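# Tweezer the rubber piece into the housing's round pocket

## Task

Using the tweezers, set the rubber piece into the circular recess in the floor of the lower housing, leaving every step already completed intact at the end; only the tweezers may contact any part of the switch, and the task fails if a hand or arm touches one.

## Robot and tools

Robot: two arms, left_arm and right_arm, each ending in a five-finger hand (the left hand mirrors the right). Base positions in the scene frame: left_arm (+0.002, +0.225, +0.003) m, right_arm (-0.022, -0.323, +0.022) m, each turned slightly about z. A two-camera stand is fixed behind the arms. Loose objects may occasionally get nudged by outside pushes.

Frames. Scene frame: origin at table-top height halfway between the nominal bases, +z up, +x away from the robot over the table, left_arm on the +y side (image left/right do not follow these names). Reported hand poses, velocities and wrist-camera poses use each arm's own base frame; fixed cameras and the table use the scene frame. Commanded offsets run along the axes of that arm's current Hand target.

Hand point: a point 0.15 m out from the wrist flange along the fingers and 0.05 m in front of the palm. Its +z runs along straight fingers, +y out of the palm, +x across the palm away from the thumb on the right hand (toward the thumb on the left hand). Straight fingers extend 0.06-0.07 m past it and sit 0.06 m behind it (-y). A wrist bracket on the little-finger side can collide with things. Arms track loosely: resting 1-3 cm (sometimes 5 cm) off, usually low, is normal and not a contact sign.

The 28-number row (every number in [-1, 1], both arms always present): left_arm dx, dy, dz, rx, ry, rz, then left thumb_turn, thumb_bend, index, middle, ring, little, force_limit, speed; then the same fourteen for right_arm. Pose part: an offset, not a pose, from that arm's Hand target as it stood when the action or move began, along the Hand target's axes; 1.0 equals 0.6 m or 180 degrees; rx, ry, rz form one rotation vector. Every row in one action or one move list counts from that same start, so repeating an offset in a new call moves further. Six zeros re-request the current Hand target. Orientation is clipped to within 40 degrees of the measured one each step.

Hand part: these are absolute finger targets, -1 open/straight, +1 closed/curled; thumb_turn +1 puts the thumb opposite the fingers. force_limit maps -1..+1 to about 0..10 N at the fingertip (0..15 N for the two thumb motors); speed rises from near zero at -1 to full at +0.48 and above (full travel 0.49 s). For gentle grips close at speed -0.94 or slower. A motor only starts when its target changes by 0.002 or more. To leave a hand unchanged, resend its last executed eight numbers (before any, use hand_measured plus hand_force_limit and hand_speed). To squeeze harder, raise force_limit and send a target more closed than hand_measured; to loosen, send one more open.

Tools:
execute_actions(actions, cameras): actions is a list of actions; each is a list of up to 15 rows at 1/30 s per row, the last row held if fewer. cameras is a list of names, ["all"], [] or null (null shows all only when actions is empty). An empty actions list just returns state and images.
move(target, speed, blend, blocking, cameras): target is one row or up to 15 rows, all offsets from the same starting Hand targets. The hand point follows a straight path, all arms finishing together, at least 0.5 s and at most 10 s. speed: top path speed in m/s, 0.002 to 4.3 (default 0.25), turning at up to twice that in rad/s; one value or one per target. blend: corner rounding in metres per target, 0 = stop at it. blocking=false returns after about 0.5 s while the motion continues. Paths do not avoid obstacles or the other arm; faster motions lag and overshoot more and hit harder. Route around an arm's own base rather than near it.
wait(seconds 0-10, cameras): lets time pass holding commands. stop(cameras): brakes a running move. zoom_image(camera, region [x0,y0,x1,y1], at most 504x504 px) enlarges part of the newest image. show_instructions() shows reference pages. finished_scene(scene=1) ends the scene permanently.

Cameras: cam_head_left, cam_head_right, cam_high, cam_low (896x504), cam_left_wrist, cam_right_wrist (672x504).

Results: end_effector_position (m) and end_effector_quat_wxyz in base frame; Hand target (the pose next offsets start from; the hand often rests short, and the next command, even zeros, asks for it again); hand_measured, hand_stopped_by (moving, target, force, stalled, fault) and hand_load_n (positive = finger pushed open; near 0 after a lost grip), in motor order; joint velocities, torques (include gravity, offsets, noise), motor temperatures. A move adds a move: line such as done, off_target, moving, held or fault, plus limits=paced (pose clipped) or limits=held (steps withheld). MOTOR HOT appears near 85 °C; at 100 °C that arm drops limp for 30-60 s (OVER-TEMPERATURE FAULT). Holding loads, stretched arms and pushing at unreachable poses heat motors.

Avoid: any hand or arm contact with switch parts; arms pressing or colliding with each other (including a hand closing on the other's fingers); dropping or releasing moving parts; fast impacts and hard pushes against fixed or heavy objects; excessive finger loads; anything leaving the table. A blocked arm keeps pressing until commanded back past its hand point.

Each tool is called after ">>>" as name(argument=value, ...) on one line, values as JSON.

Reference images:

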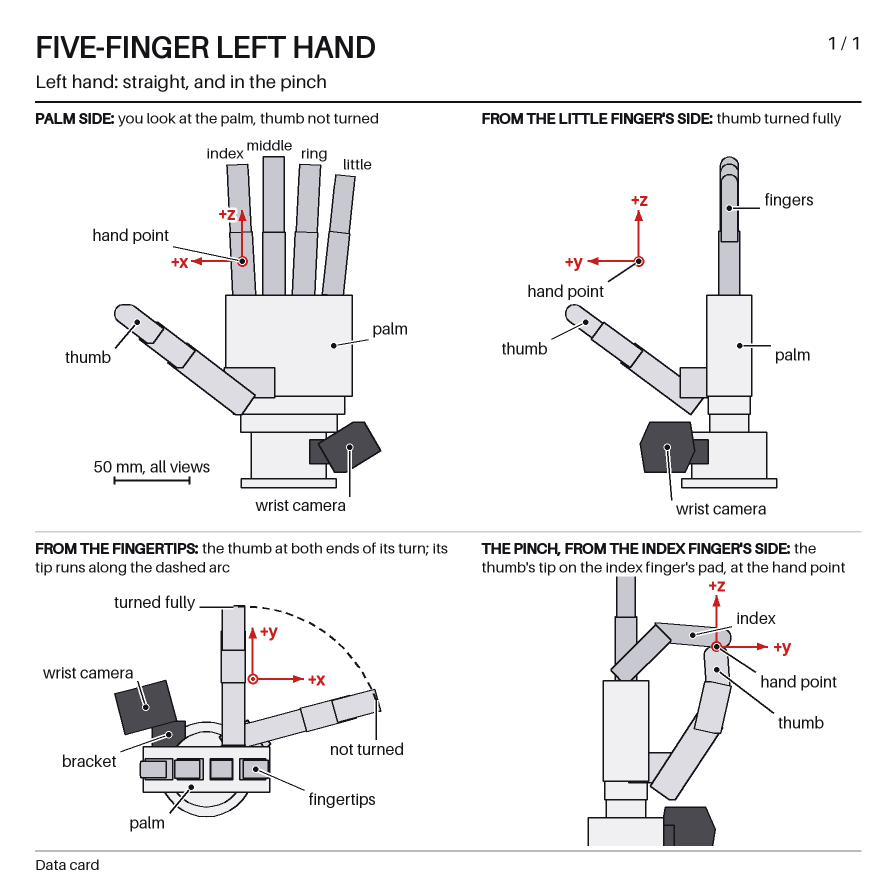

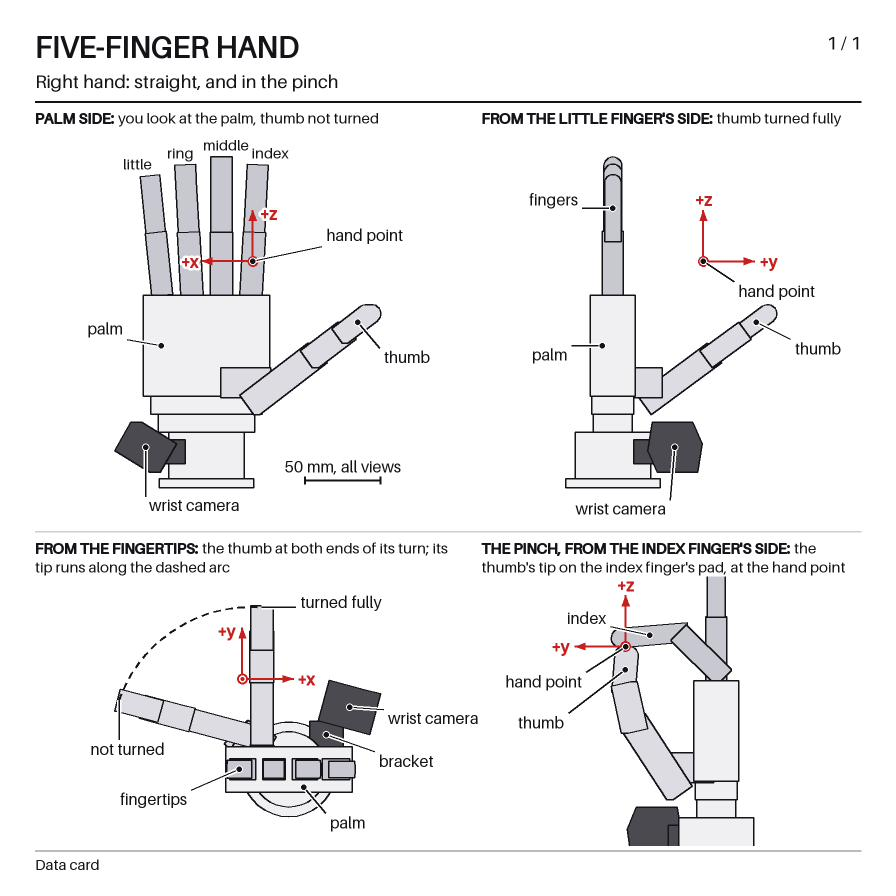

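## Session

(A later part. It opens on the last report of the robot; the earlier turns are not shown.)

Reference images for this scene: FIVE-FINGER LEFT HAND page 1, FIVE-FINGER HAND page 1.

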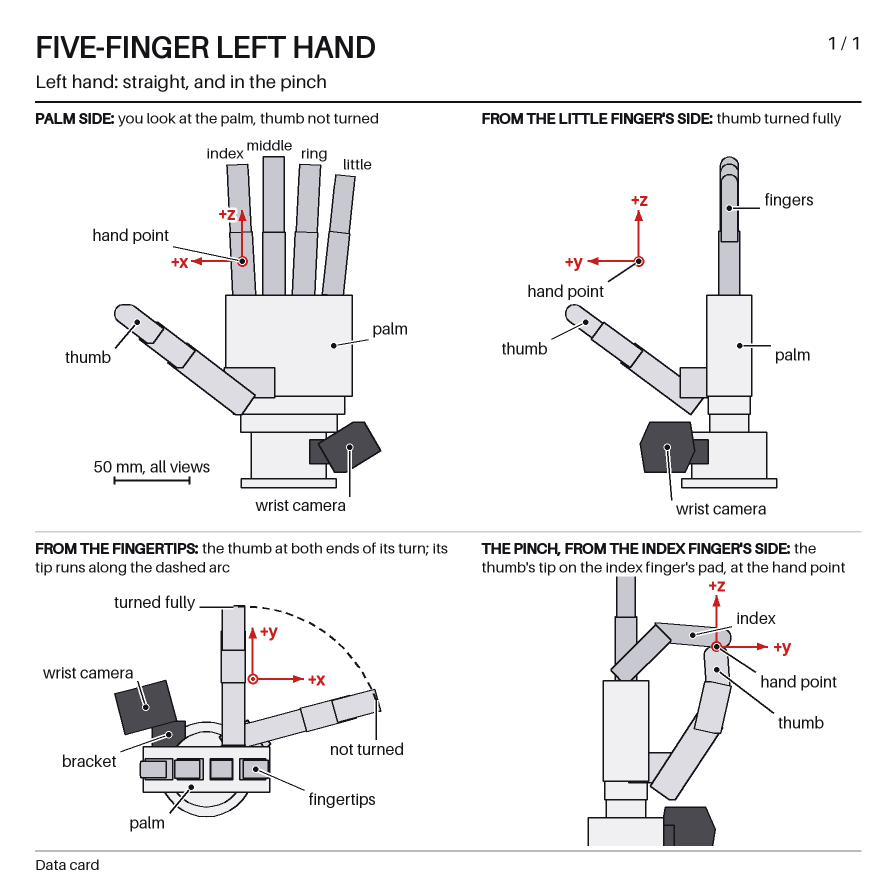

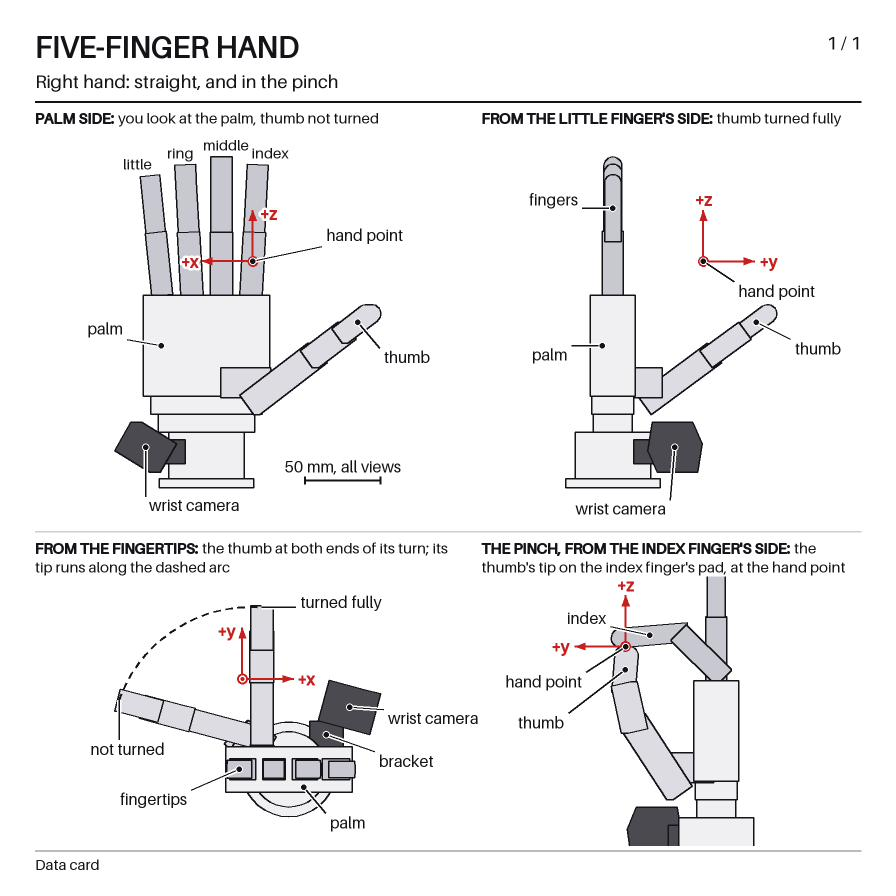

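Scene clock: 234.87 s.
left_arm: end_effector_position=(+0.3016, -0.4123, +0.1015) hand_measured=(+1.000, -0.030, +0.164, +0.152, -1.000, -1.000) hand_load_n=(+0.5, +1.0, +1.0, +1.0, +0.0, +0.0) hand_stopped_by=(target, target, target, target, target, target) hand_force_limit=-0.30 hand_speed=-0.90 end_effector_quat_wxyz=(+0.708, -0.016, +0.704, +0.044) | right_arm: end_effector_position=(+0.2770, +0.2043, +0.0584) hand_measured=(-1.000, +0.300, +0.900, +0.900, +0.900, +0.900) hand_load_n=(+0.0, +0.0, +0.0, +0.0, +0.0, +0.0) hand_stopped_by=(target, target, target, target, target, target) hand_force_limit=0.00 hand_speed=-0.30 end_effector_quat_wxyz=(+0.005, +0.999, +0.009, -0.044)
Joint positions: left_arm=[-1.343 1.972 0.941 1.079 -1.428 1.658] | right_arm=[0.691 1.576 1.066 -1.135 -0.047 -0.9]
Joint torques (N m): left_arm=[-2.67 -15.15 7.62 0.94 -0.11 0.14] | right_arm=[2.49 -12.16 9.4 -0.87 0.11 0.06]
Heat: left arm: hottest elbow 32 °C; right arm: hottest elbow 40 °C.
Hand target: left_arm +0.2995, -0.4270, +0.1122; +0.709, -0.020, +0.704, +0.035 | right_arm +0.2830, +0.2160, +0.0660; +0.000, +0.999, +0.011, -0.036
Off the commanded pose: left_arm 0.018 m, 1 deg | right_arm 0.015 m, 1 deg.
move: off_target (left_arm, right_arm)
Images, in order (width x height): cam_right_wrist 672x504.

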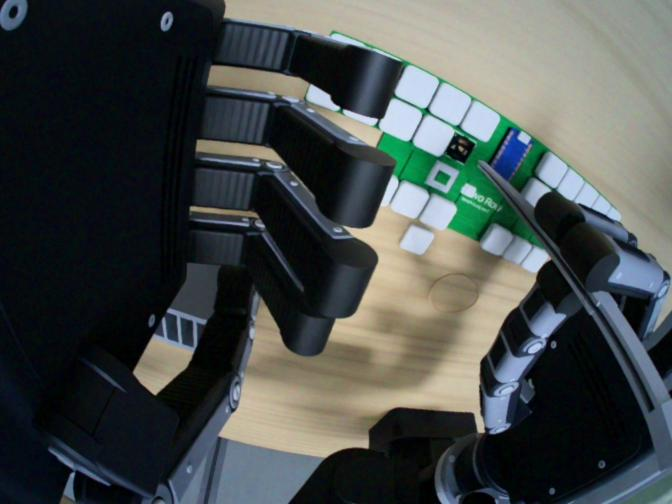

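>>> zoom_image(camera="cam_right_wrist", region=[454, 143, 466, 153])

>>> wait(seconds=0.1, cameras=["cam_right_wrist", "cam_high", "cam_head_right", "cam_head_left"])

>>> zoom_image(camera="cam_right_wrist", region=[440, 134, 476, 164])

Scaled by 42.000 from the camera's 672x504 image, which has a finer 960x720 frame.

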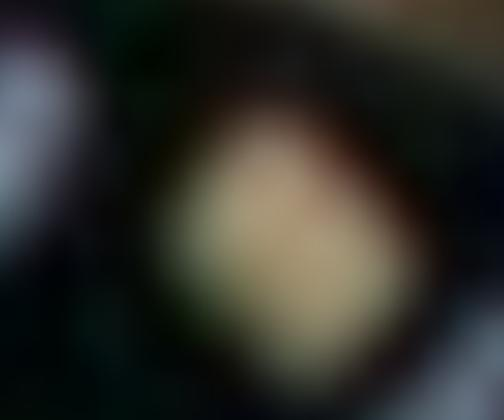

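Scene clock: 236.80 s.
left_arm: end_effector_position=(+0.3016, -0.4123, +0.1014) hand_measured=(+1.000, -0.030, +0.164, +0.152, -1.000, -1.000) hand_load_n=(+0.5, +1.0, +1.0, +1.0, +0.0, +0.0) hand_stopped_by=(target, target, target, target, target, target) hand_force_limit=-0.30 hand_speed=-0.90 end_effector_quat_wxyz=(+0.708, -0.016, +0.704, +0.044) | right_arm: end_effector_position=(+0.2770, +0.2043, +0.0584) hand_measured=(-1.000, +0.300, +0.900, +0.900, +0.900, +0.900) hand_load_n=(+0.0, +0.0, +0.0, +0.0, +0.0, +0.0) hand_stopped_by=(target, target, target, target, target, target) hand_force_limit=0.00 hand_speed=-0.30 end_effector_quat_wxyz=(+0.005, +0.999, +0.009, -0.044)
Joint positions: left_arm=[-1.343 1.972 0.941 1.079 -1.428 1.658] | right_arm=[0.691 1.576 1.066 -1.135 -0.047 -0.9]
Joint torques (N m): left_arm=[-2.37 -15.33 7.62 0.88 -0.12 0.14] | right_arm=[2.49 -12.22 9.42 -0.87 0.11 0.06]
Heat: left arm: hottest elbow 32 °C; right arm: hottest elbow 40 °C.
Hand target: left_arm +0.2995, -0.4270, +0.1122; +0.709, -0.020, +0.704, +0.035 | right_arm +0.2830, +0.2160, +0.0660; +0.000, +0.999, +0.011, -0.036
Off the commanded pose: left_arm 0.018 m, 1 deg | right_arm 0.015 m, 1 deg.
wait: 0.10 s; at rest from the start
Images, in order (width x height): cam_head_left 896x504, cam_head_right 896x504, cam_high 896x504, cam_right_wrist 672x504.

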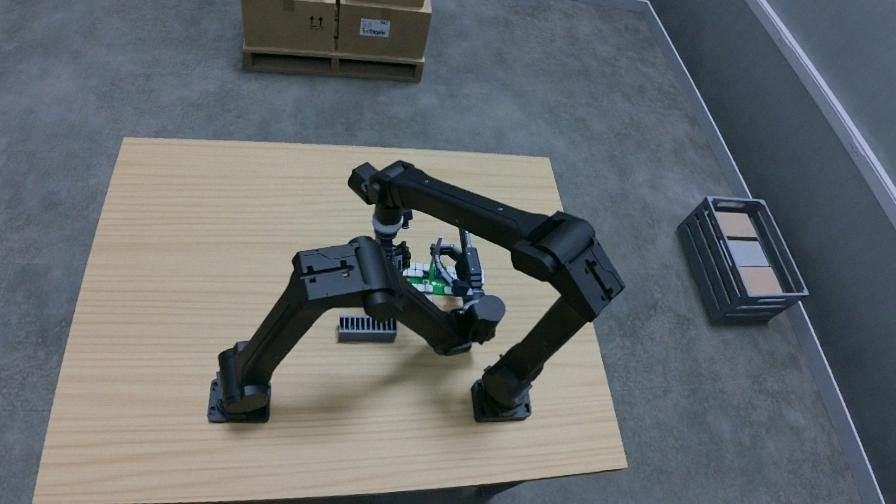

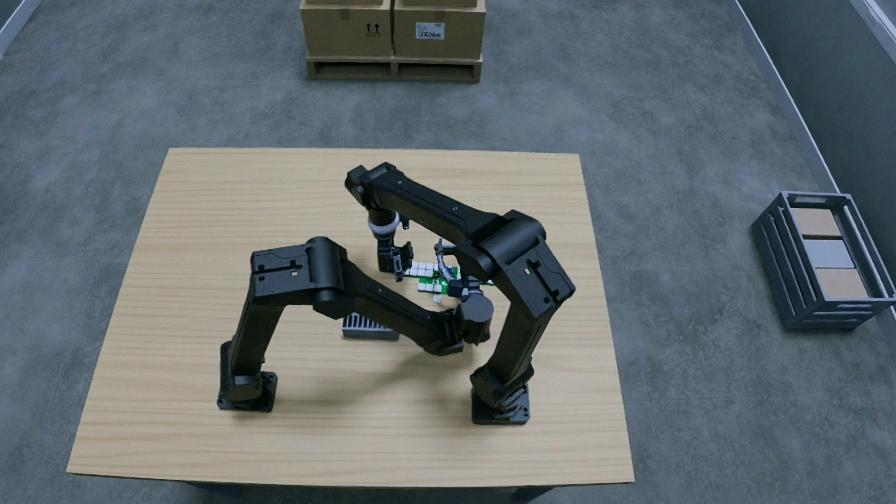

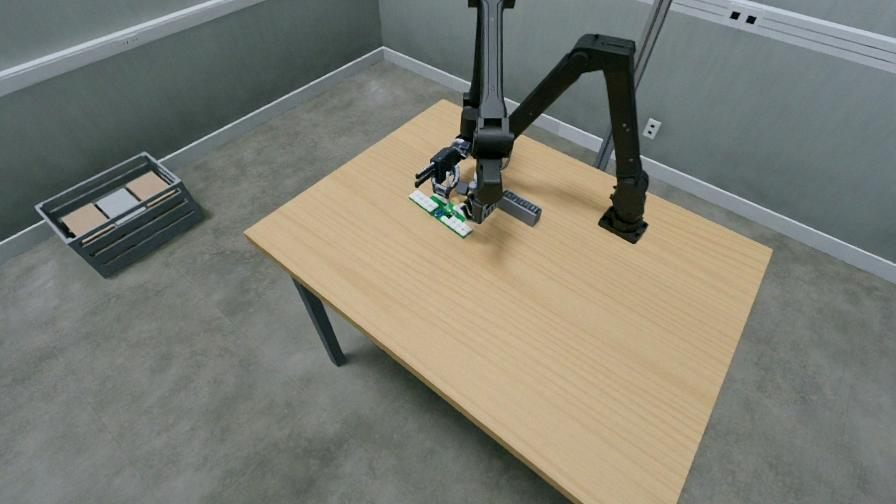

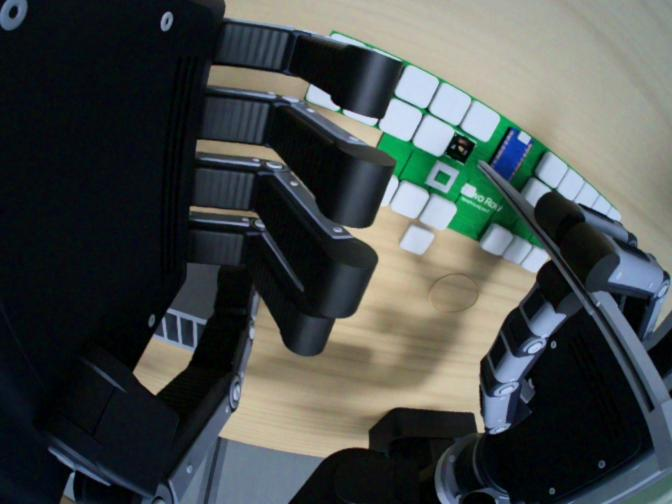

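Scaled by 14.000 from the camera's 672x504 image, which has a finer 960x720 frame.

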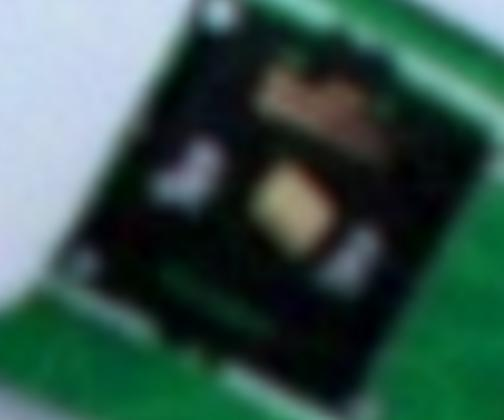

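>>> move(target=[[-0.04,-0.06,-0.004,0,0,0,1,-0.03,0.165,0.152,-1,-1,-0.3,-0.9,0,0,0,0,0,0,-1,0.3,0.9,0.9,0.9,0.9,0,-0.3]], speed=0.08, cameras=["cam_right_wrist", "cam_left_wrist"])

Scene clock: 239.90 s.
left_arm: end_effector_position=(+0.3017, -0.4489, +0.1278) hand_measured=(+1.000, -0.030, +0.164, +0.152, -1.000, -1.000) hand_load_n=(+0.5, +1.0, +1.0, +1.0, +0.0, +0.0) hand_stopped_by=(target, target, target, target, target, target) hand_force_limit=-0.30 hand_speed=-0.90 end_effector_quat_wxyz=(+0.709, -0.014, +0.704, +0.045) | right_arm: end_effector_position=(+0.2770, +0.2043, +0.0584) hand_measured=(-1.000, +0.300, +0.900, +0.900, +0.900, +0.900) hand_load_n=(+0.0, +0.0, +0.0, +0.0, +0.0, +0.0) hand_stopped_by=(target, target, target, target, target, target) hand_force_limit=0.00 hand_speed=-0.30 end_effector_quat_wxyz=(+0.005, +0.999, +0.009, -0.044)
Joint positions: left_arm=[-1.358 1.972 1.054 0.987 -1.442 1.682] | right_arm=[0.691 1.576 1.066 -1.135 -0.047 -0.9]
Joint torques (N m): left_arm=[-2.37 -15.44 8.65 0.85 -0.09 0.03] | right_arm=[2.49 -12.16 9.4 -0.87 0.11 0.06]
Heat: left arm: hottest elbow 32 °C; right arm: hottest elbow 40 °C.
Hand target: left_arm +0.2997, -0.4637, +0.1355; +0.709, -0.020, +0.704, +0.035 | right_arm +0.2830, +0.2160, +0.0660; +0.000, +0.999, +0.011, -0.036
Off the commanded pose: left_arm 0.017 m, 1 deg | right_arm 0.015 m, 1 deg.
move: off_target (left_arm, right_arm)
Images, in order (width x height): cam_left_wrist 672x504, cam_right_wrist 672x504.

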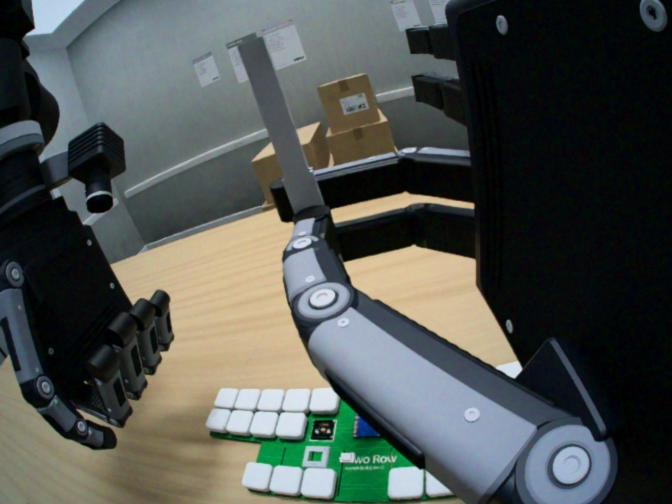

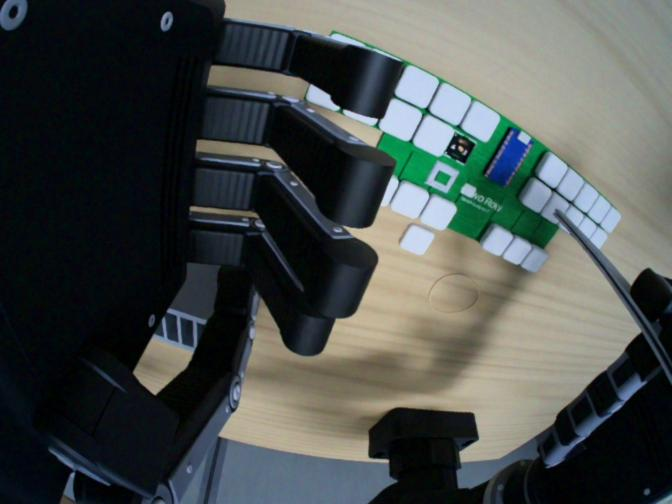

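Great, the left wrist camera sees the housing.

>>> zoom_image(camera="cam_left_wrist", region=[305, 412, 341, 442])

>>> zoom_image(camera="cam_left_wrist", region=[314, 422, 332, 437])

>>> zoom_image(camera="cam_right_wrist", region=[440, 134, 476, 164])

Scaled by 14.000 from the camera's 672x504 image, which has a finer 960x720 frame.

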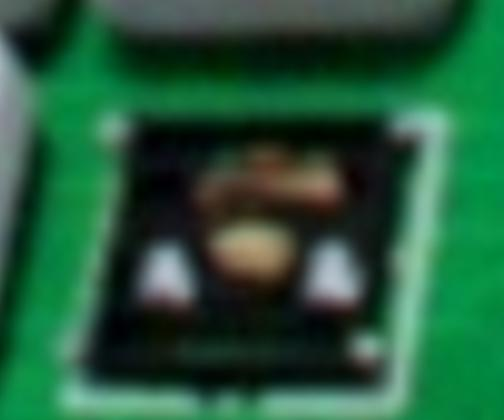

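Scaled by 28.000 from the camera's 672x504 image, which has a finer 960x720 frame.

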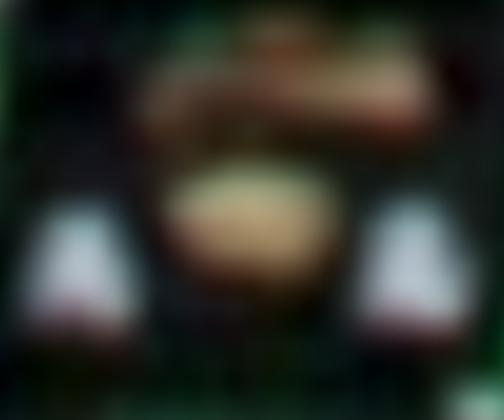

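Scaled by 14.000 from the camera's 672x504 image, which has a finer 960x720 frame.

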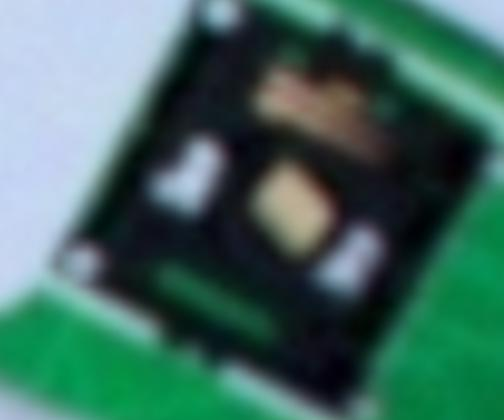

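>>> zoom_image(camera="cam_left_wrist", region=[317, 424, 329, 434])

>>> zoom_image(camera="cam_right_wrist", region=[455, 144, 467, 154])

Scaled by 42.000 from the camera's 672x504 image, which has a finer 960x720 frame.

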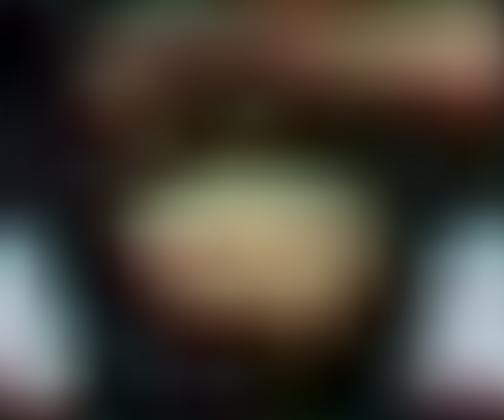

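Scaled by 42.000 from the camera's 672x504 image, which has a finer 960x720 frame.

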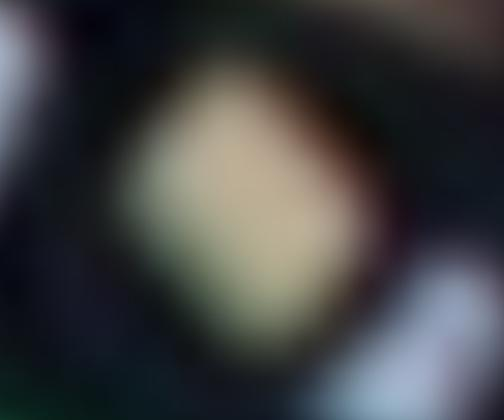

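>>> move(target=[[0.088,0.105,0.0132,0,0,0,1,-0.03,0.14,0.13,-1,-1,-0.3,-0.9,0,0,0,0,0,0,-1,0.3,0.9,0.9,0.9,0.9,0,-0.3]], speed=0.06, cameras=["cam_right_wrist"])

>>> zoom_image(camera="cam_right_wrist", region=[444, 134, 480, 164])

Scene clock: 247.30 s.
left_arm: end_effector_position=(+0.2999, -0.4061, +0.0942) hand_measured=(+1.000, -0.030, +0.140, +0.130, -1.000, -1.000) hand_load_n=(+0.0, +1.0, +1.0, +0.5, +0.0, +0.0) hand_stopped_by=(target, target, target, target, target, target) hand_force_limit=-0.30 hand_speed=-0.90 end_effector_quat_wxyz=(+0.710, -0.025, +0.704, +0.026) | right_arm: end_effector_position=(+0.2770, +0.2043, +0.0584) hand_measured=(-1.000, +0.300, +0.900, +0.900, +0.900, +0.900) hand_load_n=(+0.0, +0.0, +0.0, +0.0, +0.0, +0.0) hand_stopped_by=(target, target, target, target, target, target) hand_force_limit=0.00 hand_speed=-0.30 end_effector_quat_wxyz=(+0.005, +0.999, +0.009, -0.044)
Joint positions: left_arm=[-1.344 1.972 0.911 1.117 -1.416 1.628] | right_arm=[0.691 1.576 1.066 -1.135 -0.047 -0.9]
Joint torques (N m): left_arm=[-0.44 -13.1 3.69 1.98 0.25 0.13] | right_arm=[2.49 -12.16 9.4 -0.87 0.11 0.06]
Heat: left arm: hottest elbow 32 °C; right arm: hottest elbow 40 °C.
Hand target: left_arm +0.3032, -0.3991, +0.0841; +0.709, -0.020, +0.704, +0.035 | right_arm +0.2830, +0.2160, +0.0660; +0.000, +0.999, +0.011, -0.036
Off the commanded pose: left_arm 0.013 m, 1 deg | right_arm 0.015 m, 1 deg.
move: off_target (left_arm, right_arm)
Images, in order (width x height): cam_right_wrist 672x504.

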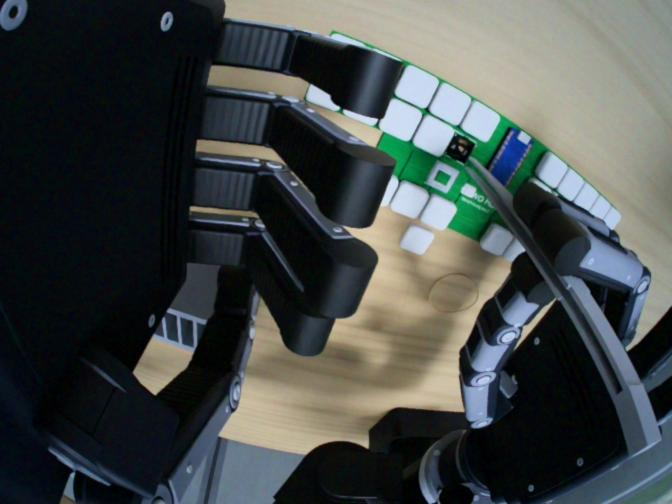

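Scaled by 14.000 from the camera's 672x504 image, which has a finer 960x720 frame.

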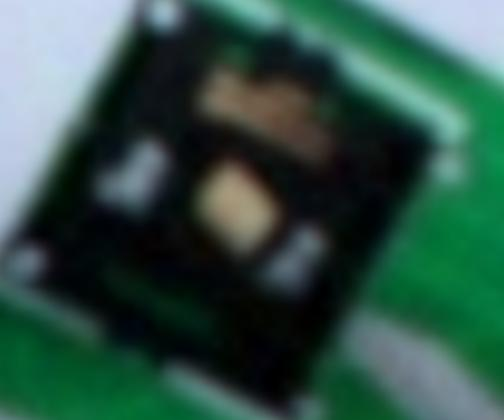

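>>> zoom_image(camera="cam_right_wrist", region=[454, 142, 490, 172])

Scaled by 14.000 from the camera's 672x504 image, which has a finer 960x720 frame.

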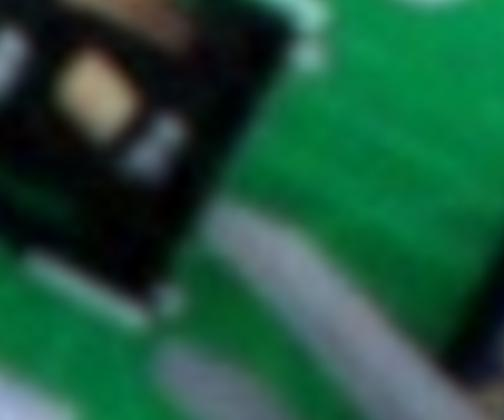

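>>> move(target=[[0.0184,0.0023,0.0017,0,0,0,1,-0.03,0.14,0.13,-1,-1,-0.3,-0.9,0,0,0,0,0,0,-1,0.3,0.9,0.9,0.9,0.9,0,-0.3]], speed=0.04, cameras=["cam_right_wrist"])

>>> zoom_image(camera="cam_right_wrist", region=[446, 134, 482, 164])

Scene clock: 252.27 s.
left_arm: end_effector_position=(+0.3006, -0.4060, +0.0856) hand_measured=(+1.000, -0.030, +0.140, +0.130, -1.000, -1.000) hand_load_n=(+0.0, +1.0, +1.0, +0.5, +0.0, +0.0) hand_stopped_by=(target, target, target, target, target, target) hand_force_limit=-0.30 hand_speed=-0.90 end_effector_quat_wxyz=(+0.710, -0.026, +0.703, +0.024) | right_arm: end_effector_position=(+0.2770, +0.2043, +0.0584) hand_measured=(-1.000, +0.300, +0.900, +0.900, +0.900, +0.900) hand_load_n=(+0.0, +0.0, +0.0, +0.0, +0.0, +0.5) hand_stopped_by=(target, target, target, target, target, target) hand_force_limit=0.00 hand_speed=-0.30 end_effector_quat_wxyz=(+0.005, +0.999, +0.009, -0.044)
Joint positions: left_arm=[-1.343 1.994 0.911 1.145 -1.413 1.628] | right_arm=[0.691 1.576 1.066 -1.135 -0.047 -0.9]
Joint torques (N m): left_arm=[-0.62 -13.16 3.36 1.99 0.22 0.12] | right_arm=[2.43 -12.16 9.4 -0.87 0.11 0.06]
Heat: left arm: hottest waist 31 °C; right arm: hottest elbow 41 °C.
Hand target: left_arm +0.3042, -0.3974, +0.0731; +0.709, -0.020, +0.704, +0.035 | right_arm +0.2830, +0.2160, +0.0660; +0.000, +0.999, +0.011, -0.036
Off the commanded pose: left_arm 0.016 m, 1 deg | right_arm 0.015 m, 1 deg.
move: off_target (left_arm, right_arm)
Images, in order (width x height): cam_right_wrist 672x504.

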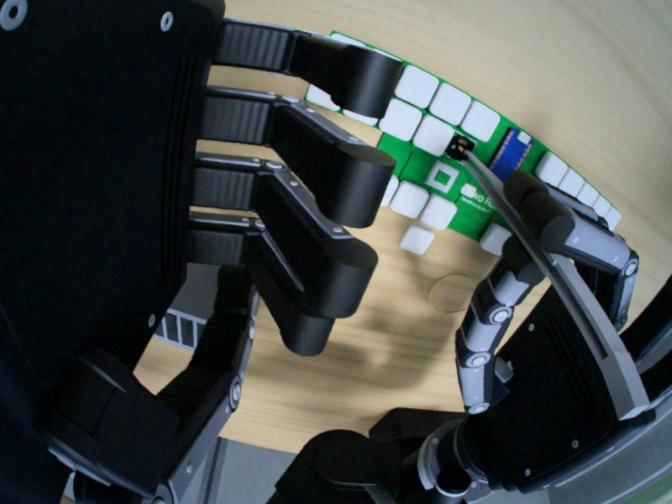

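Scaled by 14.000 from the camera's 672x504 image, which has a finer 960x720 frame.

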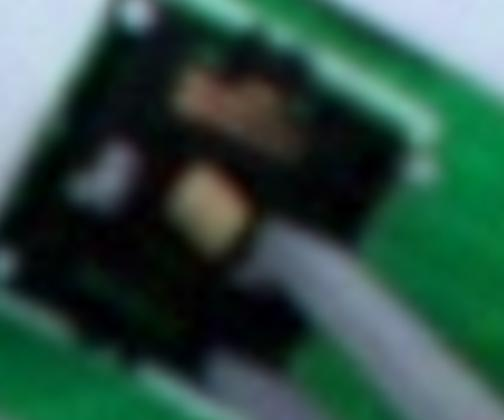

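>>> move(target=[[0.0092,0.0018,0.0016,0,0,0,1,-0.03,0.14,0.13,-1,-1,-0.3,-0.9,0,0,0,0,0,0,-1,0.3,0.9,0.9,0.9,0.9,0,-0.3]], speed=0.03, cameras=["cam_right_wrist"])

>>> zoom_image(camera="cam_right_wrist", region=[446, 134, 482, 164])

Scene clock: 253.53 s.
left_arm: end_effector_position=(+0.3013, -0.4039, +0.0794) hand_measured=(+1.000, -0.030, +0.140, +0.130, -1.000, -1.000) hand_load_n=(+0.0, +1.0, +1.0, +0.5, +0.0, +0.0) hand_stopped_by=(target, target, target, target, target, target) hand_force_limit=-0.30 hand_speed=-0.90 end_effector_quat_wxyz=(+0.710, -0.026, +0.703, +0.025) | right_arm: end_effector_position=(+0.2770, +0.2043, +0.0584) hand_measured=(-1.000, +0.300, +0.900, +0.900, +0.900, +0.900) hand_load_n=(+0.0, +0.0, +0.0, +0.0, +0.0, +0.0) hand_stopped_by=(target, target, target, target, target, target) hand_force_limit=0.00 hand_speed=-0.30 end_effector_quat_wxyz=(+0.005, +0.999, +0.009, -0.044)
Joint positions: left_arm=[-1.34 2.008 0.906 1.161 -1.411 1.628] | right_arm=[0.691 1.576 1.066 -1.135 -0.047 -0.9]
Joint torques (N m): left_arm=[-0.21 -13.1 3.48 2 0.26 0.11] | right_arm=[2.43 -12.22 9.42 -0.87 0.11 0.06]
Heat: left arm: hottest waist 31 °C; right arm: hottest elbow 41 °C.
Hand target: left_arm +0.3050, -0.3961, +0.0675; +0.709, -0.020, +0.704, +0.035 | right_arm +0.2830, +0.2160, +0.0660; +0.000, +0.999, +0.011, -0.036
Off the commanded pose: left_arm 0.015 m, 1 deg | right_arm 0.015 m, 1 deg.
move: off_target (left_arm, right_arm)
Images, in order (width x height): cam_right_wrist 672x504.

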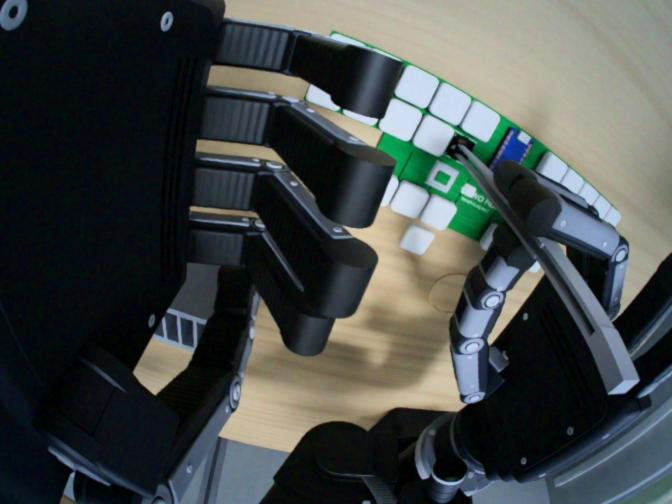

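Scaled by 14.000 from the camera's 672x504 image, which has a finer 960x720 frame.

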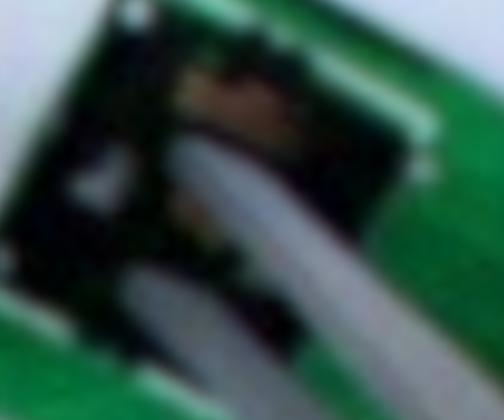

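>>> zoom_image(camera="cam_right_wrist", region=[452, 140, 470, 155])

Scaled by 28.000 from the camera's 672x504 image, which has a finer 960x720 frame.

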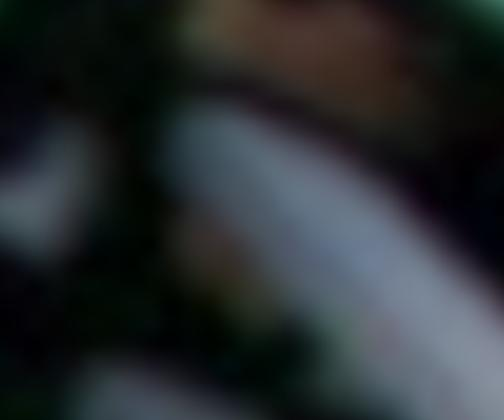

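>>> move(target=[[0,0,0,0,0,-0.006,1,-0.03,0.14,0.13,-1,-1,-0.3,-0.9,0,0,0,0,0,0,-1,0.3,0.9,0.9,0.9,0.9,0,-0.3]], speed=0.03, cameras=["cam_right_wrist"])

>>> zoom_image(camera="cam_right_wrist", region=[446, 134, 482, 164])

Scene clock: 254.57 s.
left_arm: end_effector_position=(+0.3013, -0.4039, +0.0794) hand_measured=(+1.000, -0.030, +0.140, +0.130, -1.000, -1.000) hand_load_n=(+0.0, +1.0, +1.0, +0.5, +0.0, +0.0) hand_stopped_by=(target, target, target, target, target, target) hand_force_limit=-0.30 hand_speed=-0.90 end_effector_quat_wxyz=(+0.710, -0.026, +0.703, +0.024) | right_arm: end_effector_position=(+0.2770, +0.2043, +0.0584) hand_measured=(-1.000, +0.300, +0.900, +0.900, +0.900, +0.900) hand_load_n=(+0.0, +0.0, +0.0, +0.0, +0.0, +0.0) hand_stopped_by=(target, target, target, target, target, target) hand_force_limit=0.00 hand_speed=-0.30 end_effector_quat_wxyz=(+0.005, +0.999, +0.009, -0.044)
Joint positions: left_arm=[-1.34 2.008 0.906 1.162 -1.411 1.627] | right_arm=[0.691 1.576 1.066 -1.135 -0.047 -0.9]
Joint torques (N m): left_arm=[-0.62 -13.45 3.34 2.07 0.22 -0.06] | right_arm=[2.43 -12.16 9.4 -0.87 0.1 0.06]
Heat: left arm: hottest waist 31 °C; right arm: hottest elbow 41 °C.
Hand target: left_arm +0.3050, -0.3961, +0.0675; +0.710, -0.027, +0.703, +0.028 | right_arm +0.2830, +0.2160, +0.0660; +0.000, +0.999, +0.011, -0.036
Off the commanded pose: left_arm 0.015 m, 1 deg | right_arm 0.015 m, 1 deg.
move: off_target (left_arm, right_arm)
Images, in order (width x height): cam_right_wrist 672x504.

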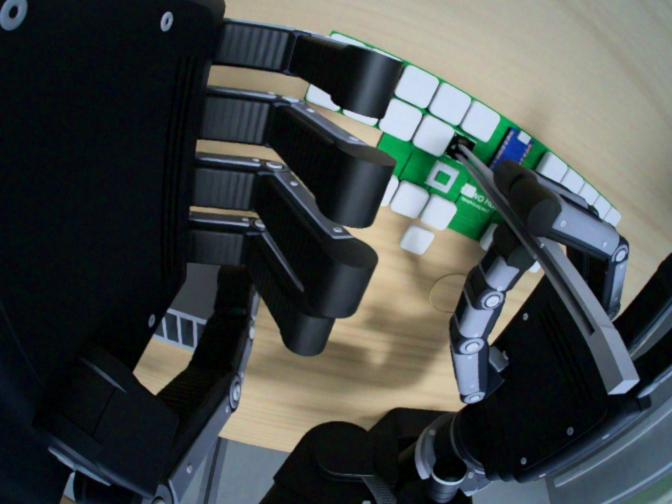

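Scaled by 14.000 from the camera's 672x504 image, which has a finer 960x720 frame.

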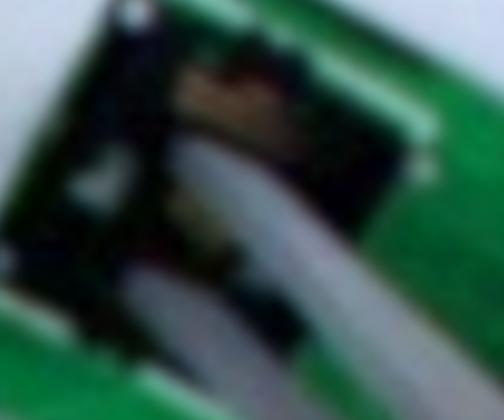

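>>> move(target=[[0,-0.001,0,0,0,-0.006,1,-0.03,0.14,0.13,-1,-1,-0.3,-0.9,0,0,0,0,0,0,-1,0.3,0.9,0.9,0.9,0.9,0,-0.3]], speed=0.03, cameras=["cam_right_wrist"])

>>> zoom_image(camera="cam_right_wrist", region=[446, 134, 482, 164])

Scene clock: 255.53 s.
left_arm: end_effector_position=(+0.3015, -0.4042, +0.0786) hand_measured=(+1.000, -0.030, +0.140, +0.130, -1.000, -1.000) hand_load_n=(+0.0, +1.0, +1.0, +0.5, +0.0, +0.0) hand_stopped_by=(target, target, target, target, target, target) hand_force_limit=-0.30 hand_speed=-0.90 end_effector_quat_wxyz=(+0.710, -0.031, +0.703, +0.020) | right_arm: end_effector_position=(+0.2770, +0.2043, +0.0584) hand_measured=(-1.000, +0.300, +0.900, +0.900, +0.900, +0.900) hand_load_n=(+0.0, +0.0, +0.0, +0.0, +0.0, +0.0) hand_stopped_by=(target, target, target, target, target, target) hand_force_limit=0.00 hand_speed=-0.30 end_effector_quat_wxyz=(+0.005, +0.999, +0.009, -0.044)
Joint positions: left_arm=[-1.34 2.008 0.906 1.162 -1.411 1.615] | right_arm=[0.691 1.576 1.066 -1.135 -0.047 -0.9]
Joint torques (N m): left_arm=[-0.44 -13.45 3.32 2.03 0.24 -0.09] | right_arm=[2.43 -12.16 9.4 -0.87 0.11 0.06]
Heat: left arm: hottest waist 31 °C; right arm: hottest elbow 41 °C.
Hand target: left_arm +0.3051, -0.3966, +0.0676; +0.710, -0.033, +0.703, +0.022 | right_arm +0.2830, +0.2160, +0.0660; +0.000, +0.999, +0.011, -0.036
Off the commanded pose: left_arm 0.014 m, 0 deg | right_arm 0.015 m, 1 deg.
move: off_target (left_arm, right_arm)
Images, in order (width x height): cam_right_wrist 672x504.

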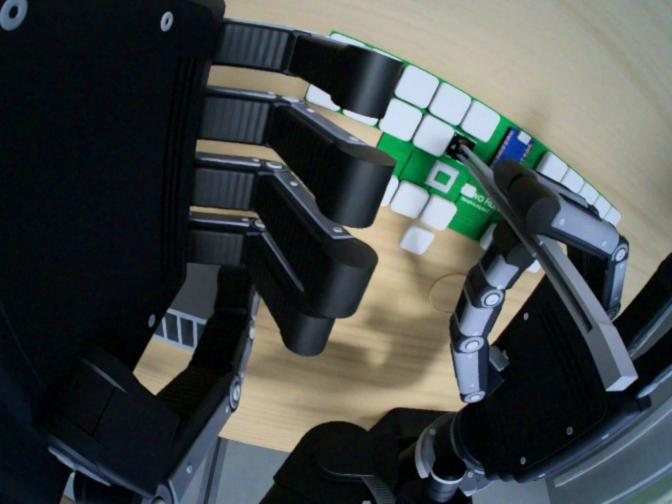

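Scaled by 14.000 from the camera's 672x504 image, which has a finer 960x720 frame.

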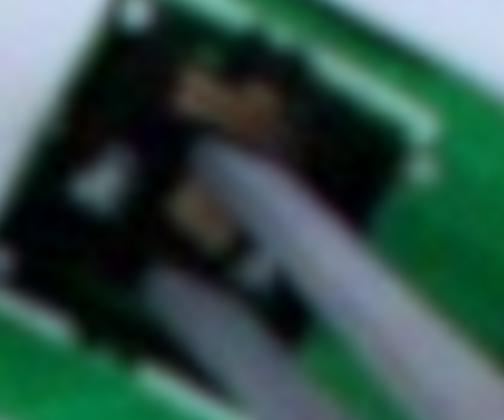

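>>> move(target=[[0,0,0,0,0.008,0,1,-0.03,0.14,0.13,-1,-1,-0.3,-0.9,0,0,0,0,0,0,-1,0.3,0.9,0.9,0.9,0.9,0,-0.3]], speed=0.03, cameras=["cam_right_wrist"])

>>> zoom_image(camera="cam_right_wrist", region=[446, 134, 482, 164])

Scene clock: 257.17 s.
left_arm: end_effector_position=(+0.3022, -0.4047, +0.0751) hand_measured=(+1.000, -0.030, +0.140, +0.130, -1.000, -1.000) hand_load_n=(-1.0, +0.5, +1.0, +1.0, +0.0, +0.0) hand_stopped_by=(target, target, target, target, target, target) hand_force_limit=-0.30 hand_speed=-0.90 end_effector_quat_wxyz=(+0.706, -0.037, +0.707, +0.015) | right_arm: end_effector_position=(+0.2770, +0.2043, +0.0584) hand_measured=(-1.000, +0.300, +0.900, +0.900, +0.900, +0.900) hand_load_n=(+0.0, +0.0, +0.0, +0.0, +0.0, +0.0) hand_stopped_by=(target, target, target, target, target, target) hand_force_limit=0.00 hand_speed=-0.30 end_effector_quat_wxyz=(+0.005, +0.999, +0.009, -0.044)
Joint positions: left_arm=[-1.338 1.992 0.906 1.062 -1.41 1.516] | right_arm=[0.691 1.576 1.066 -1.135 -0.047 -0.9]
Joint torques (N m): left_arm=[-0.56 -14.45 3.38 0.92 0.19 -0.19] | right_arm=[2.43 -12.16 9.42 -0.87 0.11 0.06]
Heat: left arm: hottest waist 31 °C; right arm: hottest elbow 41 °C.
Hand target: left_arm +0.3051, -0.3966, +0.0676; +0.701, -0.034, +0.712, +0.021 | right_arm +0.2830, +0.2160, +0.0660; +0.000, +0.999, +0.011, -0.036
Off the commanded pose: left_arm 0.011 m, 1 deg | right_arm 0.015 m, 1 deg.
move: off_target (left_arm, right_arm)
Images, in order (width x height): cam_right_wrist 672x504.

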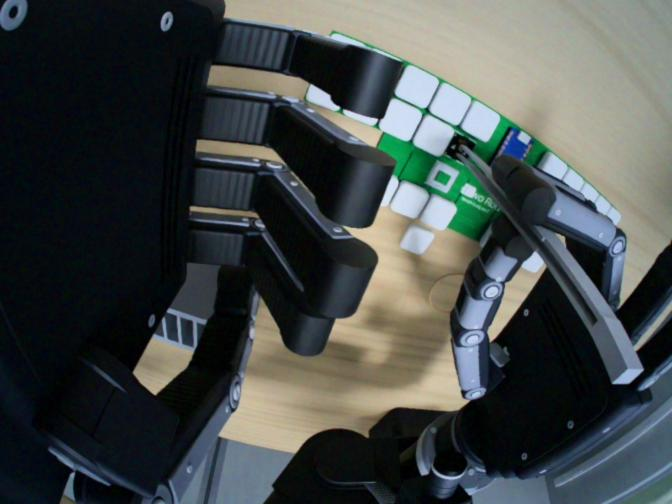

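Scaled by 14.000 from the camera's 672x504 image, which has a finer 960x720 frame.

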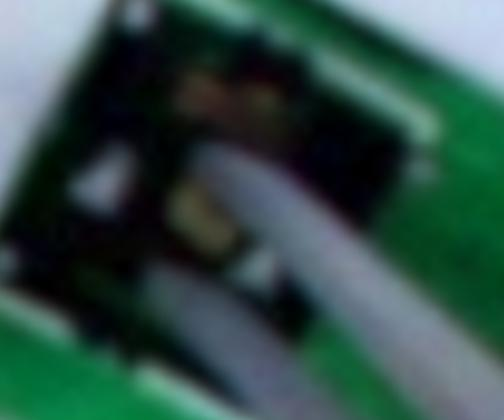

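>>> move(target=[[-0.0233,0,0,0,0,0,1,-0.03,0.14,0.13,-1,-1,-0.3,-0.9,0,0,0,0,0,0,-1,0.3,0.9,0.9,0.9,0.9,0,-0.3]], speed=0.04, cameras=["cam_right_wrist"])

>>> zoom_image(camera="cam_right_wrist", region=[446, 134, 482, 164])

Scene clock: 258.97 s.
left_arm: end_effector_position=(+0.3017, -0.4033, +0.0833) hand_measured=(+1.000, -0.030, +0.140, +0.130, -1.000, -1.000) hand_load_n=(-0.5, +1.0, +1.0, +0.5, +0.0, +0.0) hand_stopped_by=(target, target, target, target, target, target) hand_force_limit=-0.30 hand_speed=-0.90 end_effector_quat_wxyz=(+0.703, -0.035, +0.710, +0.015) | right_arm: end_effector_position=(+0.2770, +0.2043, +0.0584) hand_measured=(-1.000, +0.300, +0.900, +0.900, +0.900, +0.900) hand_load_n=(+0.0, +0.0, +0.0, +0.0, +0.0, +0.0) hand_stopped_by=(target, target, target, target, target, target) hand_force_limit=0.00 hand_speed=-0.30 end_effector_quat_wxyz=(+0.005, +0.999, +0.009, -0.044)
Joint positions: left_arm=[-1.338 1.957 0.9 0.99 -1.408 1.476] | right_arm=[0.691 1.576 1.066 -1.135 -0.047 -0.9]
Joint torques (N m): left_arm=[-0.56 -15.15 3.74 1.09 0.09 -0.1] | right_arm=[2.49 -12.16 9.42 -0.87 0.11 0.06]
Heat: left arm: hottest waist 31 °C; right arm: hottest elbow 41 °C.
Hand target: left_arm +0.3052, -0.3964, +0.0816; +0.701, -0.034, +0.712, +0.021 | right_arm +0.2830, +0.2160, +0.0660; +0.000, +0.999, +0.011, -0.036
Off the commanded pose: left_arm 0.008 m, 1 deg | right_arm 0.015 m, 1 deg.
move: off_target (right_arm)
Images, in order (width x height): cam_right_wrist 672x504.

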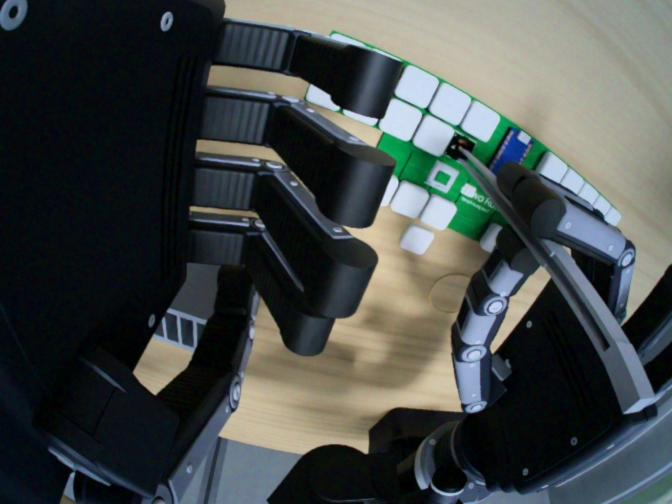

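Scaled by 14.000 from the camera's 672x504 image, which has a finer 960x720 frame.

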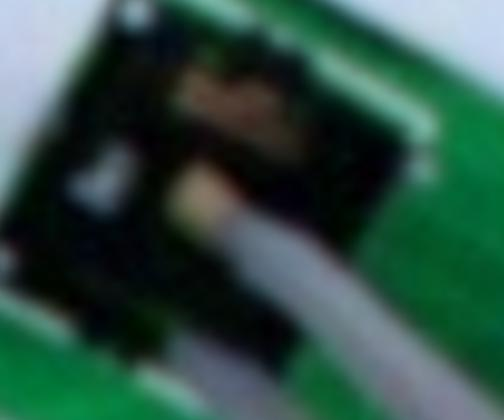

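>>> zoom_image(camera="cam_right_wrist", region=[452, 140, 470, 155])

Scaled by 28.000 from the camera's 672x504 image, which has a finer 960x720 frame.

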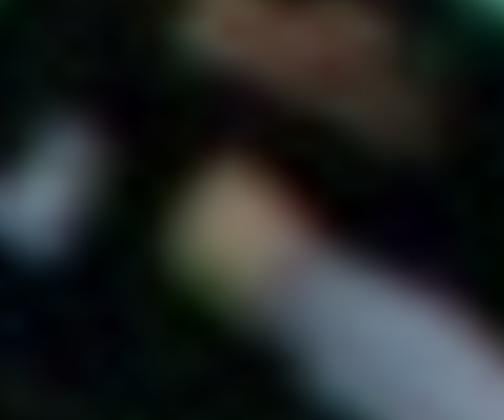

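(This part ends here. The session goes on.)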